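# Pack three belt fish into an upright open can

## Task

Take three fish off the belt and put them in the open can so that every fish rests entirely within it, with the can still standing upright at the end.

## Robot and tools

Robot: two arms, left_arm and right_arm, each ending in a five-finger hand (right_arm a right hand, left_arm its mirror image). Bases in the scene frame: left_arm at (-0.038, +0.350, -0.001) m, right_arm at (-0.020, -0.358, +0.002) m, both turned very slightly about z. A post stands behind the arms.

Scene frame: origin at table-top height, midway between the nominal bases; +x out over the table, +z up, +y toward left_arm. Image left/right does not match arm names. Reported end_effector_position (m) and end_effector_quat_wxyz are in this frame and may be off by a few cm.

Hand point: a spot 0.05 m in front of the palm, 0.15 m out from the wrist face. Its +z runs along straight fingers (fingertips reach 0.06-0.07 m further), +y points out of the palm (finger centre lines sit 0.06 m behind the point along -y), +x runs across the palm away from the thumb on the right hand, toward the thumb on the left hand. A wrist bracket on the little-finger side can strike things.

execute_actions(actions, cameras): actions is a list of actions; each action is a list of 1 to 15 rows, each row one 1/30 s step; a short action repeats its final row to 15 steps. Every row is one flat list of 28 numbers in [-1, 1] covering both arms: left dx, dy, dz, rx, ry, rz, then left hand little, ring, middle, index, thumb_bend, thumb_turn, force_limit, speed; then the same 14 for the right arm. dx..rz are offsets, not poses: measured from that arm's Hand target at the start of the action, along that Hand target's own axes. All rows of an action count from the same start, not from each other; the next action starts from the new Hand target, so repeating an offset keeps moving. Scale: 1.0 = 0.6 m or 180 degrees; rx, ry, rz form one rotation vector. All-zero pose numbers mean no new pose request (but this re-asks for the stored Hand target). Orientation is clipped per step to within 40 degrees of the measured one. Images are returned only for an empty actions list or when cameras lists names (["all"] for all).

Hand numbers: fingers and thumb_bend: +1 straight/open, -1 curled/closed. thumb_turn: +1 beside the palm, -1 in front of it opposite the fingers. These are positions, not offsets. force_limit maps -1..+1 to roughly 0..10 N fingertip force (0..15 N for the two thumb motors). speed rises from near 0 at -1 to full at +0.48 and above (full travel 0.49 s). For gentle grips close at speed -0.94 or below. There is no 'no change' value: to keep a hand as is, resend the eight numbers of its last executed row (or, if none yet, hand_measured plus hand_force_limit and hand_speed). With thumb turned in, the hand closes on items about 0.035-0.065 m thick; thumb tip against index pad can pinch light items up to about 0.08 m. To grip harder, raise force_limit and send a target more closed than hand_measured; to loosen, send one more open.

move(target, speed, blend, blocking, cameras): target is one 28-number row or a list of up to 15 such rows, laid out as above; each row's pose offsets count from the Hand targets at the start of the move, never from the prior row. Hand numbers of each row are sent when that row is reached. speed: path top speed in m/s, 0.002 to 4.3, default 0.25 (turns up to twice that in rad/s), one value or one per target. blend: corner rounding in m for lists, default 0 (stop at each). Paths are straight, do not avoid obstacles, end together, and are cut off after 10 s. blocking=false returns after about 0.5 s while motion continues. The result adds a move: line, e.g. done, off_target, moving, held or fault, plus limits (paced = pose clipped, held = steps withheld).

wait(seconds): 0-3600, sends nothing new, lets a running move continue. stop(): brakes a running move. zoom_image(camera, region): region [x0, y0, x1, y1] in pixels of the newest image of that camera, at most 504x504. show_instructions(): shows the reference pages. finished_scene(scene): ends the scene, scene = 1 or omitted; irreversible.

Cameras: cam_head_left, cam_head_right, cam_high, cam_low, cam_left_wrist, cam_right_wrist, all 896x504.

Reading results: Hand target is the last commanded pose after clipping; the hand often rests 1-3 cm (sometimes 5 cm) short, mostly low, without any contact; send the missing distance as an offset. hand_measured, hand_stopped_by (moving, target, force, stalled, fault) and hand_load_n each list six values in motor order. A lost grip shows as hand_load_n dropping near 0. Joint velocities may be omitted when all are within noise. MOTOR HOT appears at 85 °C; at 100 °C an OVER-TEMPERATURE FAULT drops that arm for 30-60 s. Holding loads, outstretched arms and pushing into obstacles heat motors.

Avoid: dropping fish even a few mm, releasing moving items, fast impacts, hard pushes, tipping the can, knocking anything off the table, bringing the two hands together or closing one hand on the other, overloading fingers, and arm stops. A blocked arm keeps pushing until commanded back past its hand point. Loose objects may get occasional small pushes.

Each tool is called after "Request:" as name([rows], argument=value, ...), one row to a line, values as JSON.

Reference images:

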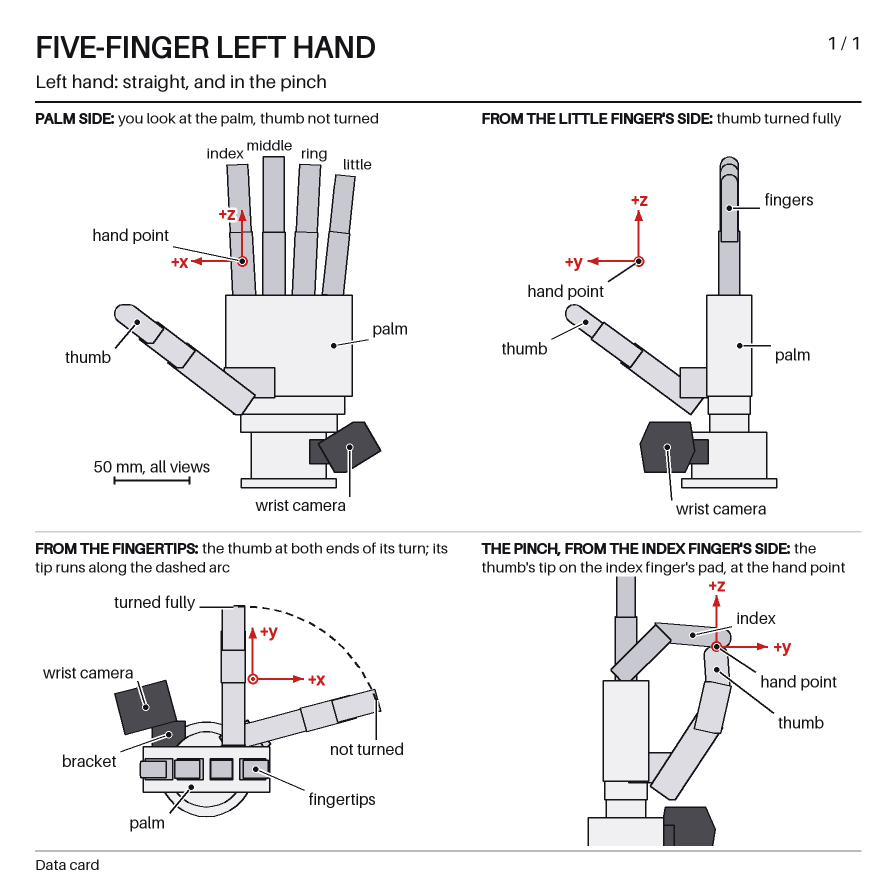

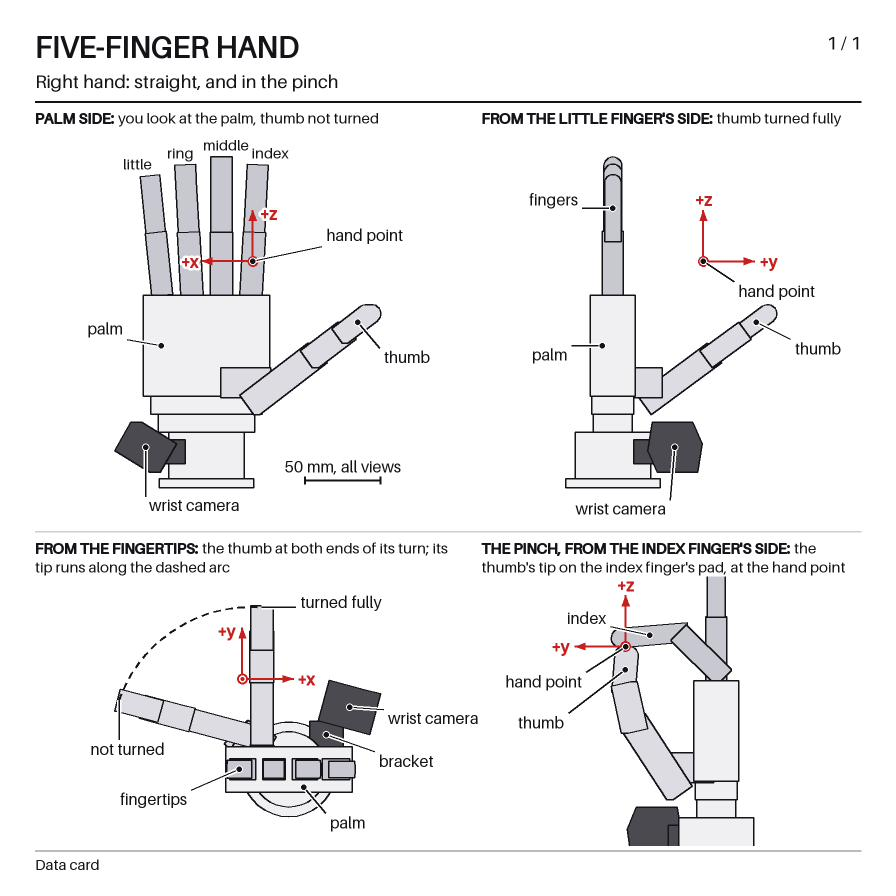

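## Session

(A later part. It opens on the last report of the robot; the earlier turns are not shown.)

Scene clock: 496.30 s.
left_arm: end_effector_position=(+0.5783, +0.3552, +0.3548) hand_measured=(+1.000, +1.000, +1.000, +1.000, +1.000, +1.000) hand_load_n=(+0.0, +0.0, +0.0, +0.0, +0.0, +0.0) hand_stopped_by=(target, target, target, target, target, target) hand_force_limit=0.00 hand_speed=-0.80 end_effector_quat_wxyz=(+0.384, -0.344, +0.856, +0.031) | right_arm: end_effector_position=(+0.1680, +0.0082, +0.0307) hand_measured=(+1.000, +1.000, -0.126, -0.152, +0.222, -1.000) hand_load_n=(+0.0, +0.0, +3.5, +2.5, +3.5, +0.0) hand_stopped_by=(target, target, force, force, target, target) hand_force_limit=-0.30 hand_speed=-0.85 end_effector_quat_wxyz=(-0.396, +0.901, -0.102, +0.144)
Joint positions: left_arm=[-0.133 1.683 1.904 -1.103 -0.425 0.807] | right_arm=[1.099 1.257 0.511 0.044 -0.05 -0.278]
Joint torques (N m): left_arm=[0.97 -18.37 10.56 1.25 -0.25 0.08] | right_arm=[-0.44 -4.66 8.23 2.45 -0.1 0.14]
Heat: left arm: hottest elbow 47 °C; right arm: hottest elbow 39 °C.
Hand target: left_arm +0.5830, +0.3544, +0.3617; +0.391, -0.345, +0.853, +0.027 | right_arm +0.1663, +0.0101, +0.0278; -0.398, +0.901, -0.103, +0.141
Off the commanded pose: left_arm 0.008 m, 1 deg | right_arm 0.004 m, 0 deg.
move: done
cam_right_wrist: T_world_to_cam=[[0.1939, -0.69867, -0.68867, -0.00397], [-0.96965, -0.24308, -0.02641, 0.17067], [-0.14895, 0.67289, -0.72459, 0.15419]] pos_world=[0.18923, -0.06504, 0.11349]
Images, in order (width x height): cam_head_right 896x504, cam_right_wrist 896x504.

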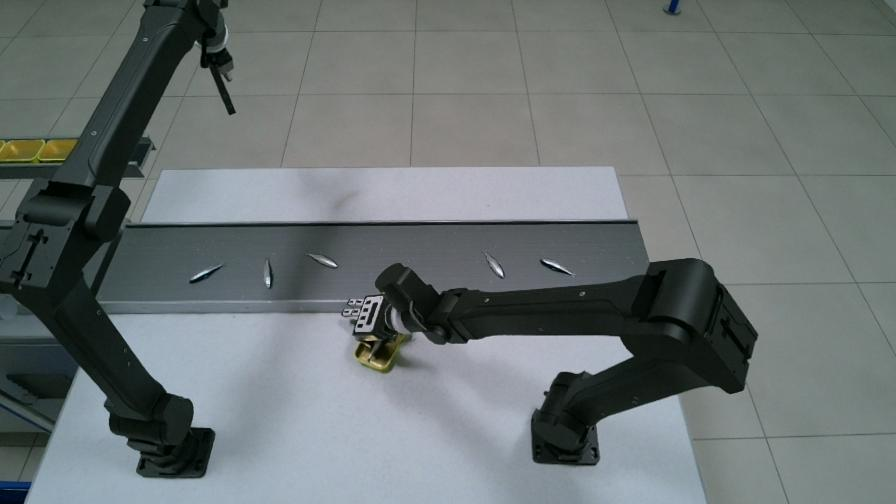

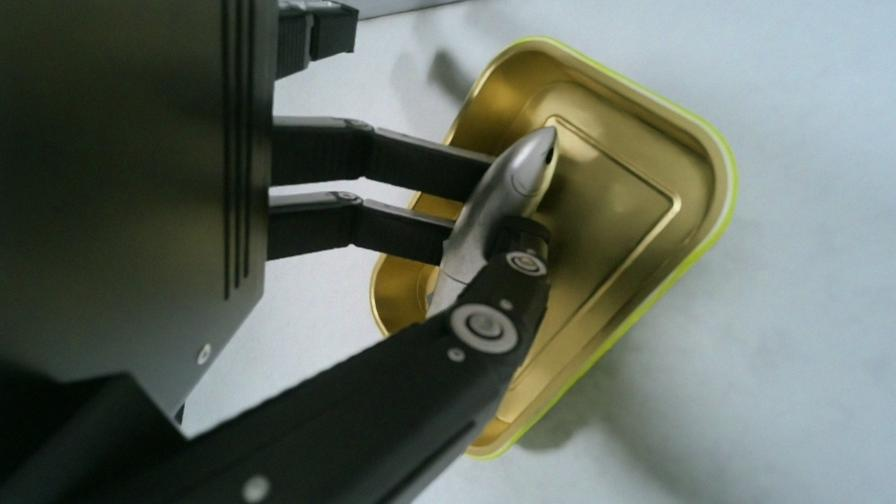

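Request:
move(target=[0,0,0,0,0,0,1,1,1,1,1,1,0,-0.8,-0.0012,0.005,0.0043,0,0,0,1,1,-0.2,-0.2,0.22,-1,-0.3,-0.85], cameras=["cam_right_wrist","cam_head_right"], speed=0.05)

Request:
zoom_image(camera="cam_right_wrist", region=[380, 50, 780, 450])

Scene clock: 501.23 s.
left_arm: end_effector_position=(+0.5783, +0.3552, +0.3548) hand_measured=(+1.000, +1.000, +1.000, +1.000, +1.000, +1.000) hand_load_n=(+0.0, +0.0, +0.0, +0.0, +0.0, +0.0) hand_stopped_by=(target, target, target, target, target, target) hand_force_limit=0.00 hand_speed=-0.80 end_effector_quat_wxyz=(+0.384, -0.344, +0.856, +0.031) | right_arm: end_effector_position=(+0.1685, +0.0091, +0.0281) hand_measured=(+1.000, +1.000, -0.126, -0.152, +0.222, -1.000) hand_load_n=(+0.0, +0.0, +3.5, +3.0, +3.0, +0.0) hand_stopped_by=(target, target, force, force, target, target) hand_force_limit=-0.30 hand_speed=-0.85 end_effector_quat_wxyz=(-0.397, +0.901, -0.102, +0.144)
Joint positions: left_arm=[-0.133 1.683 1.904 -1.103 -0.425 0.807] | right_arm=[1.099 1.267 0.507 0.061 -0.05 -0.278]
Joint torques (N m): left_arm=[1.2 -18.67 10.39 1.16 -0.23 0.06] | right_arm=[-0.5 -4.66 7.97 2.37 -0.09 0.12]
Heat: left arm: hottest elbow 47 °C; right arm: hottest elbow 39 °C.
Hand target: left_arm +0.5830, +0.3544, +0.3617; +0.391, -0.345, +0.853, +0.027 | right_arm +0.1662, +0.0100, +0.0238; -0.398, +0.901, -0.103, +0.141
Off the commanded pose: left_arm 0.008 m, 1 deg | right_arm 0.005 m, 0 deg.
move: done
cam_right_wrist: T_world_to_cam=[[0.19519, -0.69635, -0.69065, -0.00536], [-0.96961, -0.24294, -0.02908, 0.17146], [-0.14753, 0.67534, -0.7226, 0.15142]] pos_world=[0.18964, -0.06433, 0.1107]
Images, in order (width x height): cam_head_right 896x504, cam_right_wrist 896x504.

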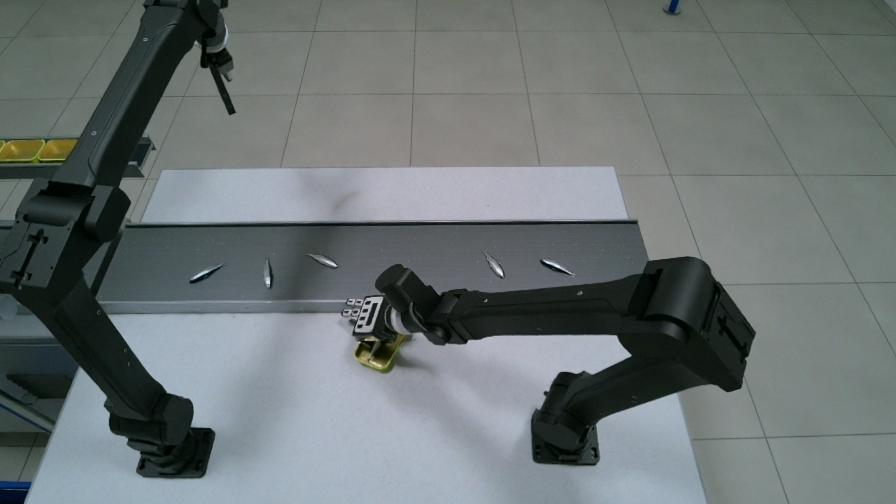

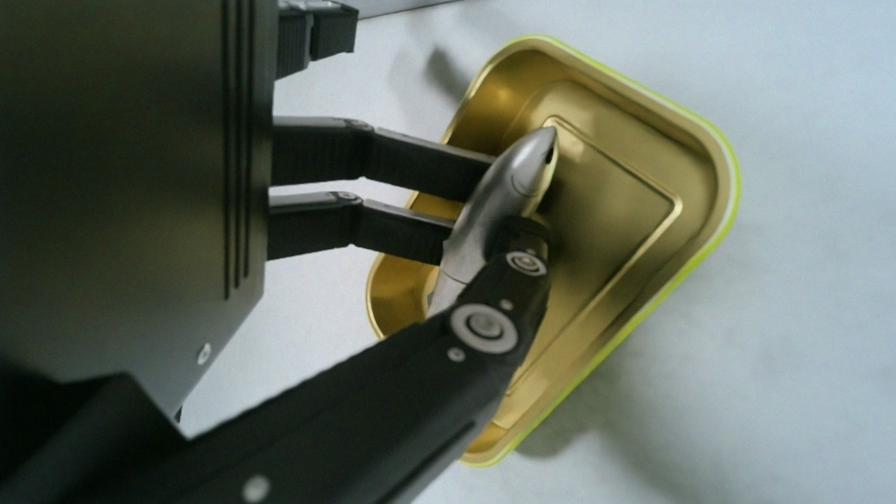

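Scaled by 1.260.

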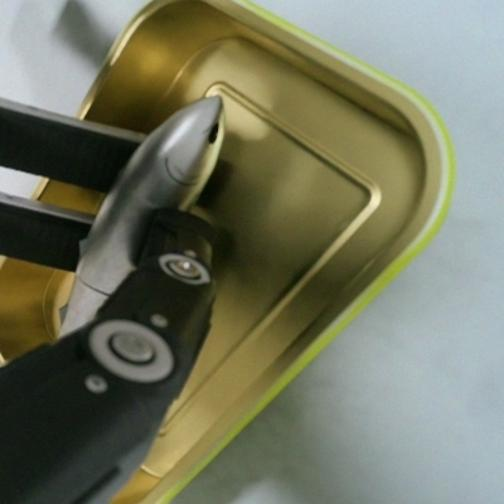

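Request:
execute_actions([
  [[0,0,0,0,0,0,1,1,1,1,1,1,0,-0.8,0,0,0,0,0,0,1,1,-0.2,-0.2,0.45,-1,-0.3,-0.7]],
])

Request:
wait(seconds=0.5, cameras=["cam_right_wrist","cam_head_right"])

Request:
zoom_image(camera="cam_right_wrist", region=[380, 50, 780, 450])

Scene clock: 510.97 s.
left_arm: end_effector_position=(+0.5783, +0.3552, +0.3548) hand_measured=(+1.000, +1.000, +1.000, +1.000, +1.000, +1.000) hand_load_n=(+0.0, +0.0, +0.5, +0.0, +0.0, +0.0) hand_stopped_by=(target, target, target, target, target, target) hand_force_limit=0.00 hand_speed=-0.80 end_effector_quat_wxyz=(+0.384, -0.344, +0.856, +0.031) | right_arm: end_effector_position=(+0.1686, +0.0092, +0.0282) hand_measured=(+1.000, +1.000, -0.126, -0.154, +0.450, -1.000) hand_load_n=(+0.0, +0.0, +0.0, +0.0, +0.0, +0.0) hand_stopped_by=(target, target, force, force, target, target) hand_force_limit=-0.30 hand_speed=-0.70 end_effector_quat_wxyz=(-0.397, +0.900, -0.102, +0.144)
Joint positions: left_arm=[-0.133 1.683 1.904 -1.103 -0.425 0.807] | right_arm=[1.099 1.267 0.507 0.061 -0.05 -0.278]
Joint torques (N m): left_arm=[1.03 -18.9 10.39 1.31 -0.27 0.12] | right_arm=[-0.5 -4.6 7.92 2.48 -0.08 0.12]
Heat: left arm: hottest elbow 48 °C; right arm: hottest elbow 38 °C.
Hand target: left_arm +0.5830, +0.3544, +0.3617; +0.391, -0.345, +0.853, +0.027 | right_arm +0.1663, +0.0101, +0.0238; -0.398, +0.901, -0.103, +0.141
Off the commanded pose: left_arm 0.008 m, 1 deg | right_arm 0.005 m, 0 deg.

Scene clock: 511.47 s.
left_arm: end_effector_position=(+0.5783, +0.3552, +0.3548) hand_measured=(+1.000, +1.000, +1.000, +1.000, +1.000, +1.000) hand_load_n=(+0.0, +0.0, +0.0, +0.0, +0.0, +0.0) hand_stopped_by=(target, target, target, target, target, target) hand_force_limit=0.00 hand_speed=-0.80 end_effector_quat_wxyz=(+0.384, -0.344, +0.856, +0.031) | right_arm: end_effector_position=(+0.1686, +0.0092, +0.0282) hand_measured=(+1.000, +1.000, -0.126, -0.154, +0.450, -1.000) hand_load_n=(+0.0, +0.0, +0.5, +0.0, +0.0, +0.0) hand_stopped_by=(target, target, force, force, target, target) hand_force_limit=-0.30 hand_speed=-0.70 end_effector_quat_wxyz=(-0.397, +0.900, -0.102, +0.144)
Joint positions: left_arm=[-0.133 1.683 1.904 -1.103 -0.425 0.807] | right_arm=[1.099 1.267 0.507 0.061 -0.05 -0.278]
Joint torques (N m): left_arm=[1.55 -18.61 10.51 1.26 -0.27 0.09] | right_arm=[-0.5 -4.72 7.97 2.47 -0.1 0.13]
Heat: left arm: hottest elbow 48 °C; right arm: hottest elbow 38 °C.
Hand target: left_arm +0.5830, +0.3544, +0.3617; +0.391, -0.345, +0.853, +0.027 | right_arm +0.1663, +0.0101, +0.0238; -0.398, +0.901, -0.103, +0.141
Off the commanded pose: left_arm 0.008 m, 1 deg | right_arm 0.005 m, 0 deg.
wait: 0.50 s; at rest by 0.17 s
cam_right_wrist: T_world_to_cam=[[0.19535, -0.69612, -0.69083, -0.00521], [-0.96959, -0.24298, -0.02934, 0.17151], [-0.14744, 0.67555, -0.72242, 0.1514]] pos_world=[0.18964, -0.06423, 0.1108]
Images, in order (width x height): cam_head_right 896x504, cam_right_wrist 896x504.

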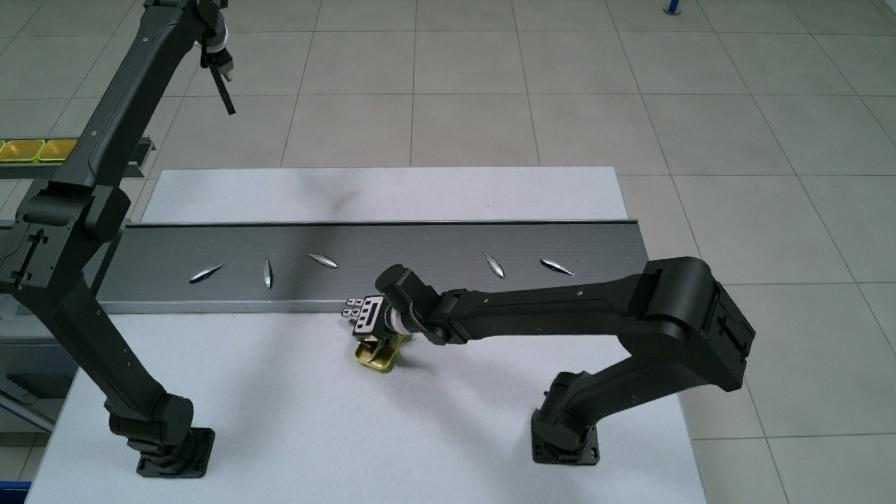

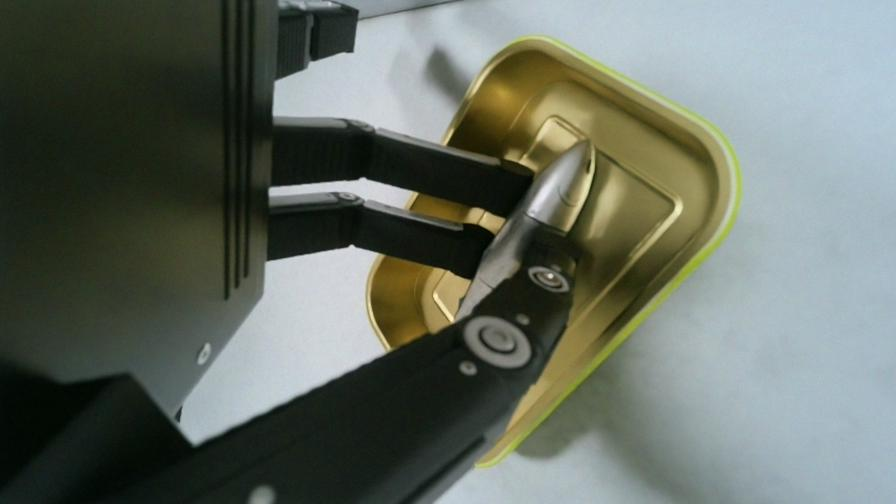

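Scaled by 1.260.

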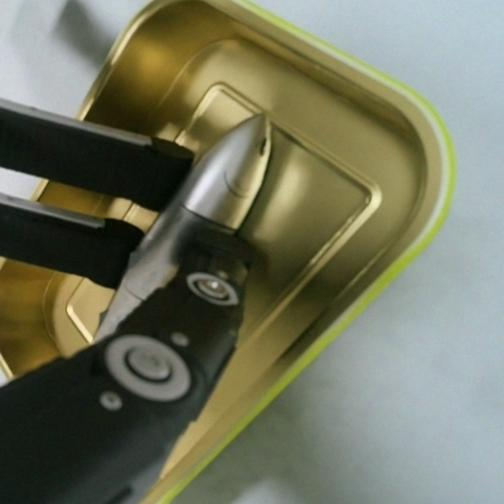

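Request:
move(target=[0,0,0,0,0,0,1,1,1,1,1,1,0,-0.8,0.006,-0.0247,-0.0216,0,0,0,1,1,-0.03,-0.05,0.5,-1,-0.3,-0.7], cameras=["cam_right_wrist","cam_head_right"], speed=0.05)

Request:
zoom_image(camera="cam_right_wrist", region=[380, 50, 780, 450])

Scene clock: 519.93 s.
left_arm: end_effector_position=(+0.5783, +0.3552, +0.3548) hand_measured=(+1.000, +1.000, +1.000, +1.000, +1.000, +1.000) hand_load_n=(+0.0, +0.0, +0.0, +0.0, +0.0, +0.0) hand_stopped_by=(target, target, target, target, target, target) hand_force_limit=0.00 hand_speed=-0.80 end_effector_quat_wxyz=(+0.384, -0.344, +0.856, +0.031) | right_arm: end_effector_position=(+0.1636, +0.0010, +0.0318) hand_measured=(+1.000, +1.000, -0.030, -0.050, +0.500, -1.000) hand_load_n=(+0.0, +0.0, +0.0, +0.0, +0.0, +0.0) hand_stopped_by=(target, target, target, target, target, target) hand_force_limit=-0.30 hand_speed=-0.70 end_effector_quat_wxyz=(-0.387, +0.905, -0.103, +0.140)
Joint positions: left_arm=[-0.133 1.683 1.904 -1.103 -0.425 0.807] | right_arm=[1.099 1.234 0.507 0.003 -0.051 -0.278]
Joint torques (N m): left_arm=[0.97 -18.9 10.36 1.05 -0.31 0.11] | right_arm=[-0.62 -6.24 10.45 1.47 -0.07 0.11]
Heat: left arm: hottest elbow 48 °C; right arm: hottest elbow 37 °C.
Hand target: left_arm +0.5830, +0.3544, +0.3617; +0.391, -0.345, +0.853, +0.027 | right_arm +0.1664, +0.0099, +0.0439; -0.398, +0.901, -0.103, +0.141
Off the commanded pose: left_arm 0.008 m, 1 deg | right_arm 0.015 m, 1 deg.
move: off_target (right_arm)
cam_right_wrist: T_world_to_cam=[[0.18709, -0.71032, -0.67856, -0.00649], [-0.96971, -0.24398, -0.01196, 0.16431], [-0.15706, 0.66025, -0.73444, 0.16081]] pos_world=[0.1858, -0.07069, 0.11566]
Images, in order (width x height): cam_head_right 896x504, cam_right_wrist 896x504.

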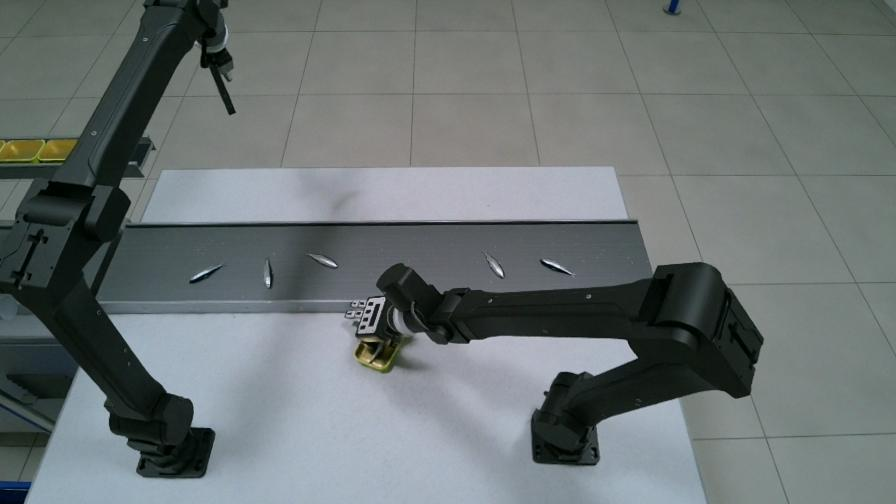

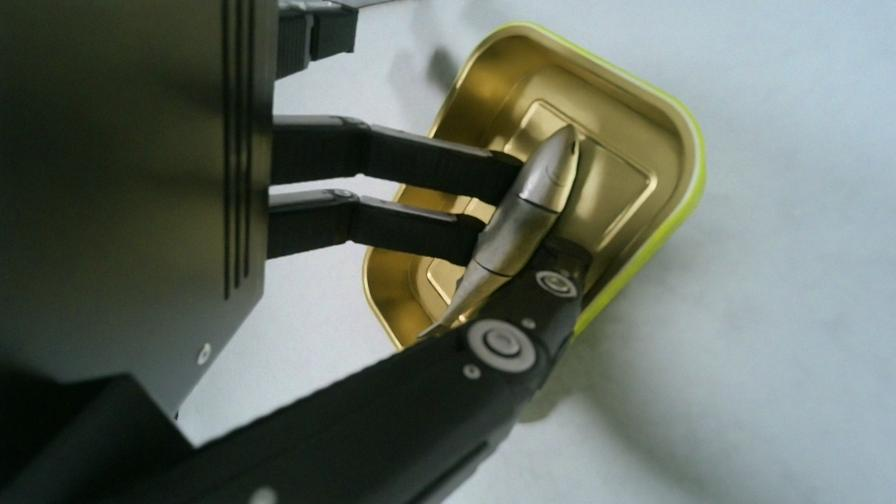

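Scaled by 1.260.

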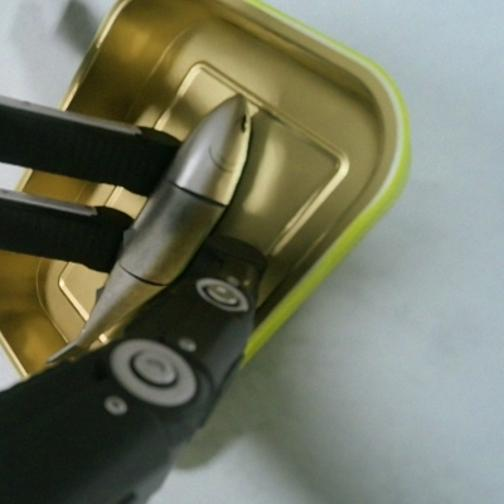

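Request:
move(target=[0,0,0,0,0,0,1,1,1,1,1,1,0,-0.8,0.0102,-0.0418,-0.0268,0,0,0,1,1,-0.03,-0.05,0.5,-1,-0.3,-0.7], cameras=["cam_right_wrist","cam_head_right"], speed=0.05)

Request:
zoom_image(camera="cam_right_wrist", region=[380, 50, 780, 450])

Scene clock: 525.50 s.
left_arm: end_effector_position=(+0.5783, +0.3552, +0.3548) hand_measured=(+1.000, +1.000, +1.000, +1.000, +1.000, +1.000) hand_load_n=(+0.0, +0.0, +0.0, -0.5, +0.0, +0.0) hand_stopped_by=(target, target, target, target, target, target) hand_force_limit=0.00 hand_speed=-0.80 end_effector_quat_wxyz=(+0.384, -0.344, +0.856, +0.031) | right_arm: end_effector_position=(+0.1612, -0.0032, +0.0522) hand_measured=(+1.000, +1.000, -0.030, -0.050, +0.500, -1.000) hand_load_n=(+0.0, +0.0, +0.0, +0.0, +0.0, +0.0) hand_stopped_by=(target, target, target, target, target, target) hand_force_limit=-0.30 hand_speed=-0.70 end_effector_quat_wxyz=(-0.379, +0.909, -0.104, +0.136)
Joint positions: left_arm=[-0.133 1.683 1.904 -1.103 -0.425 0.807] | right_arm=[1.099 1.174 0.54 -0.11 -0.051 -0.278]
Joint torques (N m): left_arm=[1.44 -18.67 10.29 1.26 -0.28 0.08] | right_arm=[-0.56 -5.83 12.83 1.58 -0.09 0.13]
Heat: left arm: hottest elbow 48 °C; right arm: hottest elbow 37 °C.
Hand target: left_arm +0.5830, +0.3544, +0.3617; +0.391, -0.345, +0.853, +0.027 | right_arm +0.1686, +0.0135, +0.0739; -0.398, +0.901, -0.103, +0.141
Off the commanded pose: left_arm 0.008 m, 1 deg | right_arm 0.028 m, 2 deg.
move: off_target (right_arm)
cam_right_wrist: T_world_to_cam=[[0.18034, -0.72187, -0.66812, 0.00533], [-0.96976, -0.24406, 0.00194, 0.16041], [-0.16446, 0.64757, -0.74405, 0.17981]] pos_world=[0.18417, -0.07344, 0.13703]
Images, in order (width x height): cam_head_right 896x504, cam_right_wrist 896x504.

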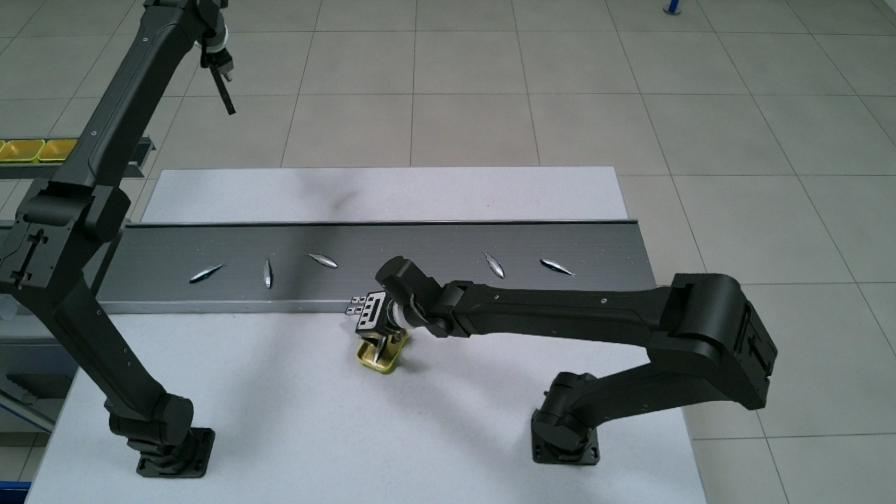

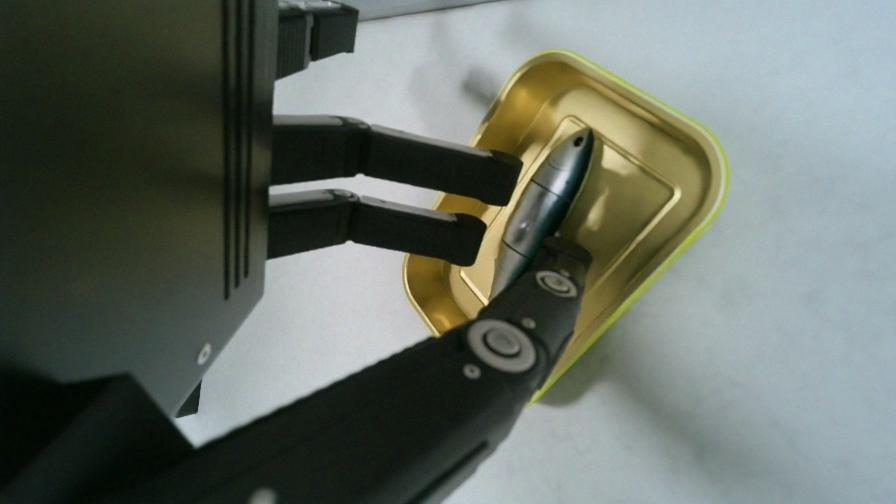

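Scaled by 1.260.

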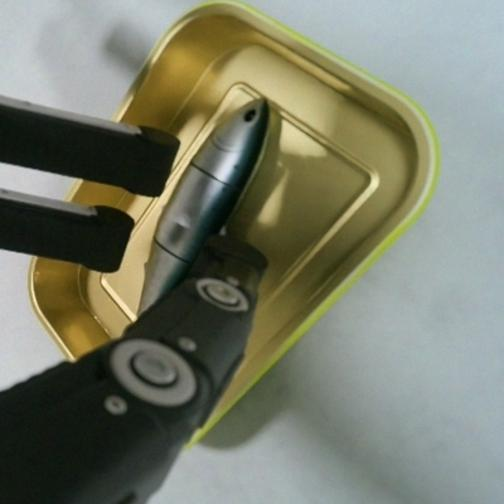

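Request:
move([
  [0,0,0,0,0,0,1,1,0.45,0.45,0.22,-1,-0.4,0,0.0238,-0.099,-0.0865,0,0,0,1,1,0.45,0.45,0.22,-1,-0.3,-0.3],
  [0.652,-0.0117,-0.1308,0.3018,0.0903,-0.1637,1,1,0.45,0.45,0.22,-1,-0.4,0,0.5008,0.339,-0.3945,0.014,0.4879,0.2354,1,1,0.45,0.45,0.22,-1,-0.3,-0.3],
], cameras=["all"], speed=[0.12, 0.25], blend=[0.02, 0])

Request:
zoom_image(camera="cam_head_right", region=[330, 290, 440, 390])

Scene clock: 557.37 s.
left_arm: end_effector_position=(+0.3622, +0.1067, +0.1598) hand_measured=(+1.000, +1.000, +0.450, +0.450, +0.220, -1.000) hand_load_n=(+0.0, +0.0, +0.0, +0.0, +0.0, +0.5) hand_stopped_by=(target, target, target, target, target, target) hand_force_limit=-0.40 hand_speed=0.00 end_effector_quat_wxyz=(+0.385, -0.327, +0.701, -0.503) | right_arm: end_effector_position=(+0.3531, -0.3687, +0.1237) hand_measured=(+1.000, +1.000, +0.450, +0.450, +0.220, -1.000) hand_load_n=(+0.0, +0.0, +0.0, +0.0, +0.0, +0.0) hand_stopped_by=(target, target, target, target, target, target) hand_force_limit=-0.30 hand_speed=-0.30 end_effector_quat_wxyz=(+0.254, -0.470, +0.622, -0.572)
Joint positions: left_arm=[-0.504 1.086 0.474 0.414 -0.045 0.208] | right_arm=[0.337 0.884 0.283 0.296 0.764 -0.015]
Joint torques (N m): left_arm=[0.03 -5.48 7.42 2.45 -0.12 -0.01] | right_arm=[-2.02 -0.67 9.66 2.61 0.38 0.2]
Heat: left arm: hottest elbow 48 °C; right arm: hottest elbow 40 °C.
Hand target: left_arm +0.3576, +0.1024, +0.1497; +0.378, -0.328, +0.705, -0.503 | right_arm +0.3563, -0.3735, +0.1261; +0.256, -0.457, +0.629, -0.575
Off the commanded pose: left_arm 0.012 m, 1 deg | right_arm 0.006 m, 2 deg.
move: off_target (left_arm); blend cut to 0 m at target 1
cam_left_wrist: T_world_to_cam=[[-0.08712, -0.48615, 0.86952, -0.05665], [-0.86181, -0.40104, -0.31057, 0.40486], [0.49969, -0.77642, -0.38403, 0.08101]] pos_world=[0.3035, 0.19772, 0.20611]
cam_right_wrist: T_world_to_cam=[[-0.37103, -0.34298, -0.86296, 0.11308], [-0.12149, 0.93923, -0.32106, 0.43389], [0.92064, -0.01428, -0.39015, -0.16964]] pos_world=[0.25085, -0.37116, 0.1707]

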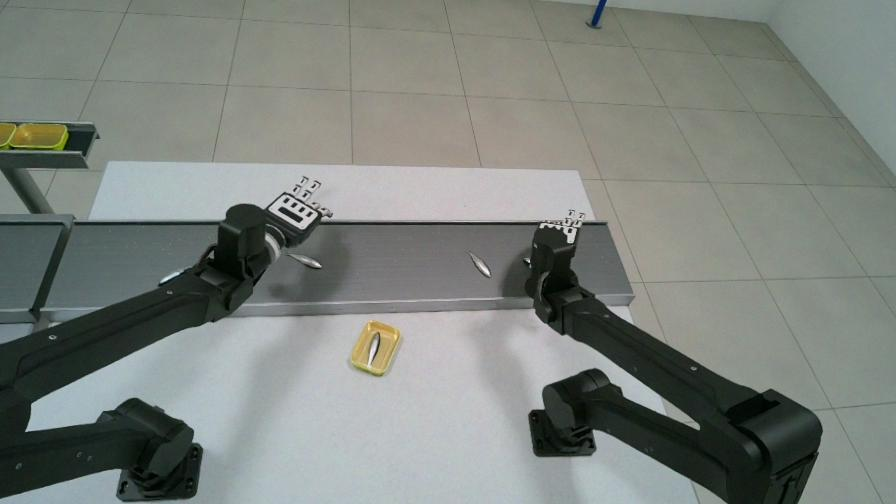

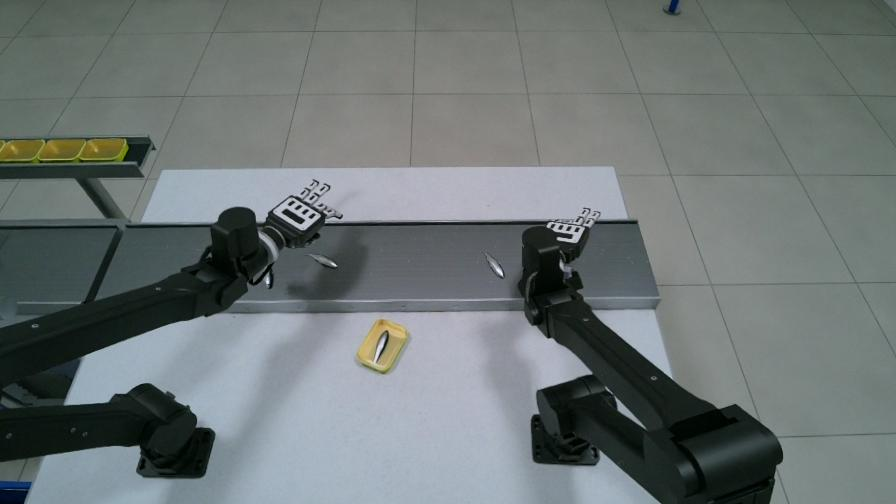

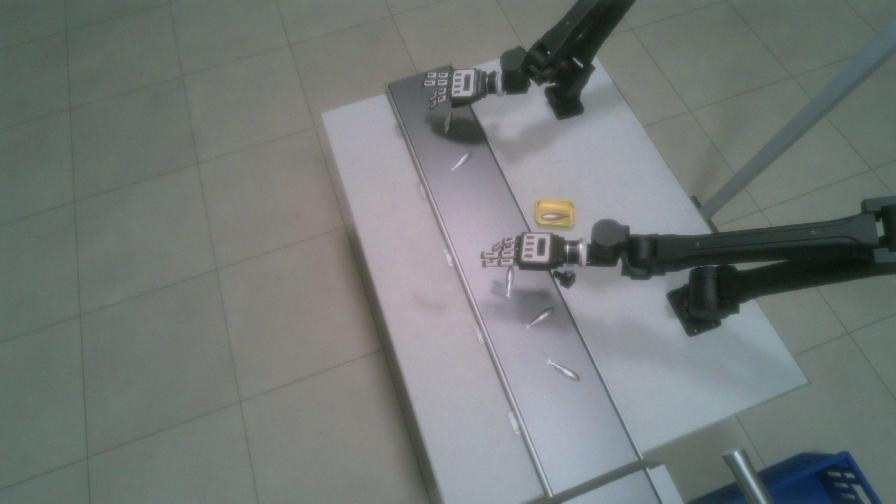

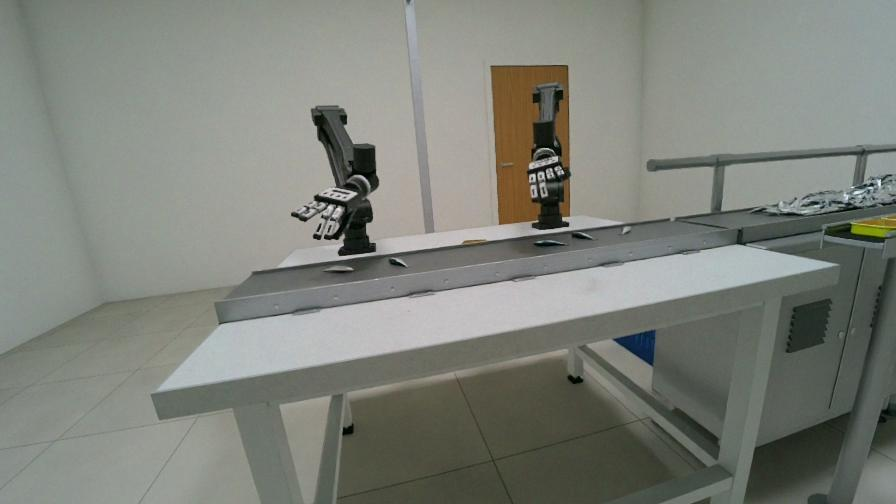

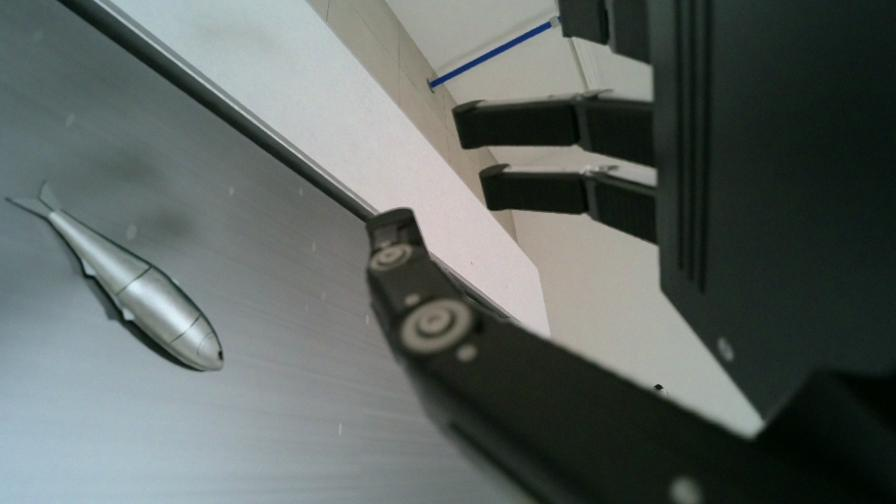

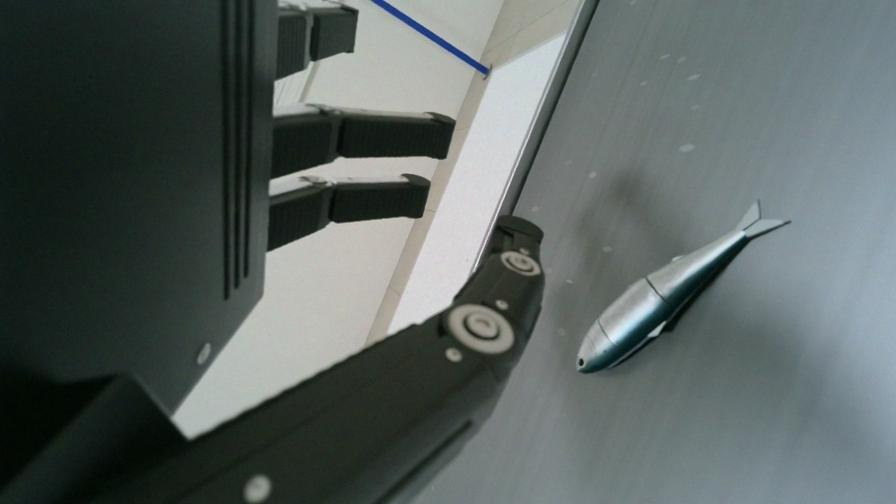

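Scaled by 4.582.

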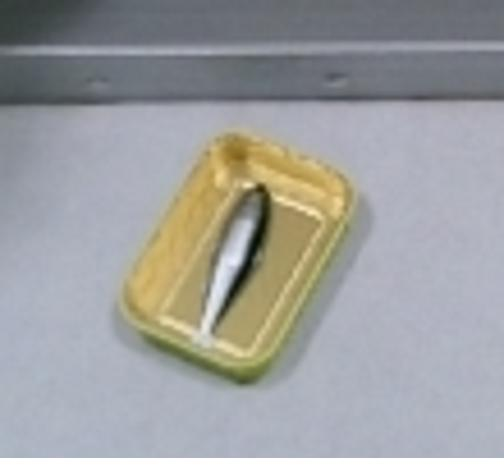

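Request:
move(target=[0.0195,0.1308,0.0208,0,0,0,1,1,0.45,0.45,0.22,-1,-0.4,0,-0.0365,0.0728,0.022,-0.0057,0.0266,0.0058,1,1,0.45,0.45,0.22,-1,-0.3,-0.3], cameras=["cam_left_wrist","cam_right_wrist","cam_low"], speed=0.1)

Request:
zoom_image(camera="cam_low", region=[290, 190, 410, 280])

Request:
zoom_image(camera="cam_low", region=[500, 180, 620, 270])

Scene clock: 587.17 s.
left_arm: end_effector_position=(+0.3582, +0.1072, +0.0768) hand_measured=(+1.000, +1.000, +0.450, +0.450, +0.220, -1.000) hand_load_n=(+0.0, +0.0, +0.0, +0.0, +0.0, +0.0) hand_stopped_by=(target, target, target, target, target, target) hand_force_limit=-0.40 hand_speed=0.00 end_effector_quat_wxyz=(+0.382, -0.325, +0.703, -0.504) | right_arm: end_effector_position=(+0.3651, -0.3700, +0.0790) hand_measured=(+1.000, +1.000, +0.450, +0.450, +0.220, -1.000) hand_load_n=(+0.0, +0.0, +0.0, +0.0, +0.0, +0.0) hand_stopped_by=(target, target, target, target, target, target) hand_force_limit=-0.30 hand_speed=-0.30 end_effector_quat_wxyz=(+0.223, -0.430, +0.648, -0.587)
Joint positions: left_arm=[-0.504 1.35 0.36 0.789 -0.037 0.208] | right_arm=[0.38 1.167 0.274 0.538 0.916 0.062]
Joint torques (N m): left_arm=[1.38 -6.65 5.56 2.55 0.14 0.05] | right_arm=[0.44 -1.85 7.08 2.44 0.44 0.21]
Heat: left arm: hottest elbow 44 °C; right arm: hottest elbow 38 °C.
Hand target: left_arm +0.3560, +0.1088, +0.0694; +0.378, -0.328, +0.705, -0.503 | right_arm +0.3652, -0.3642, +0.0770; +0.231, -0.429, +0.648, -0.585
Off the commanded pose: left_arm 0.008 m, 1 deg | right_arm 0.006 m, 1 deg.
move: done
cam_left_wrist: T_world_to_cam=[[-0.08736, -0.48557, 0.86982, 0.01557], [-0.86594, -0.39463, -0.30726, 0.37644], [0.49245, -0.78006, -0.386, 0.05464]] pos_world=[0.30043, 0.19874, 0.12322]
cam_right_wrist: T_world_to_cam=[[-0.40144, -0.29586, -0.86678, 0.1074], [-0.00831, 0.94753, -0.31957, 0.38389], [0.91585, -0.12108, -0.38283, -0.23651]] pos_world=[0.26291, -0.36061, 0.12523]
Images, in order (width x height): cam_low 896x504, cam_left_wrist 896x504, cam_right_wrist 896x504.

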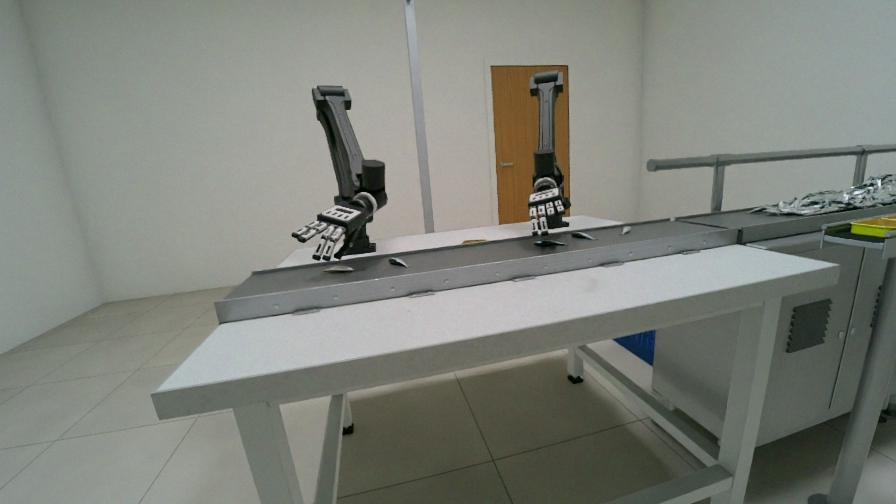

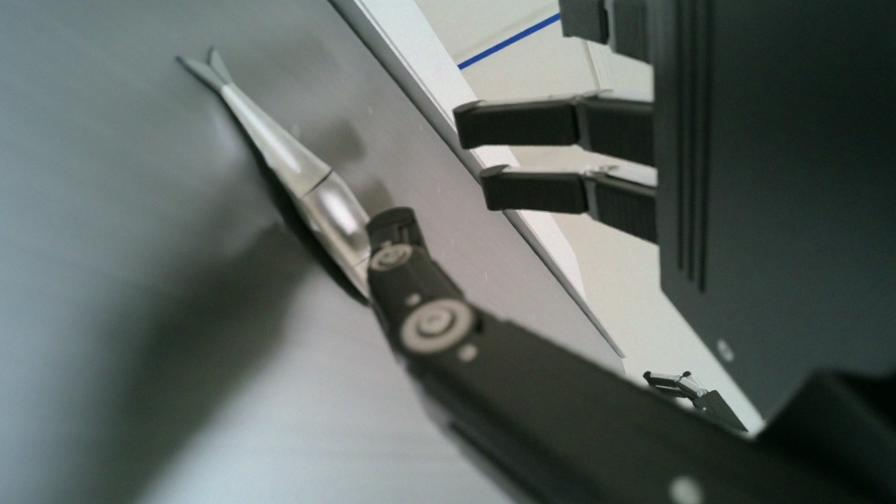

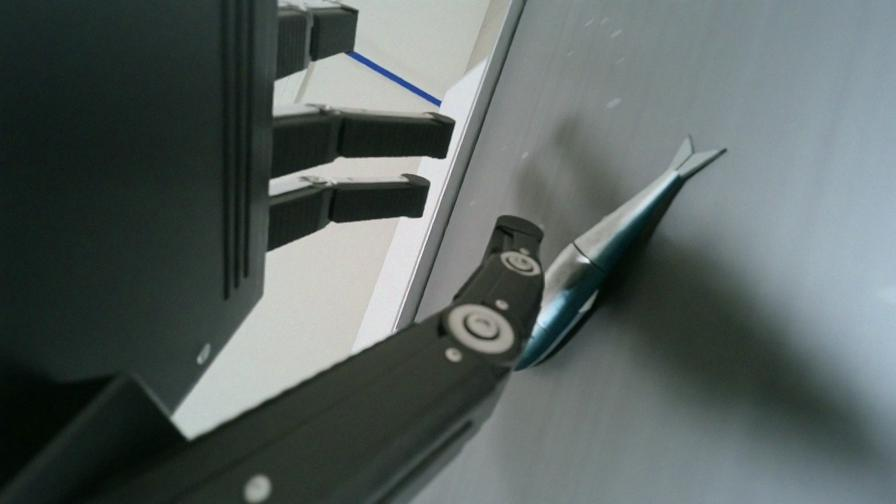

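Scaled by 4.200.

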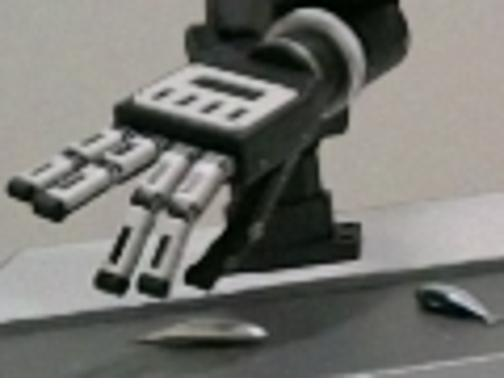

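Scaled by 4.200.

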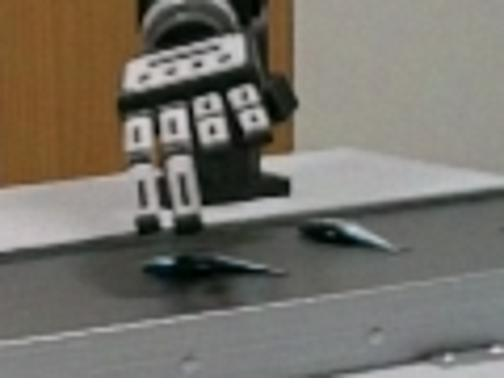

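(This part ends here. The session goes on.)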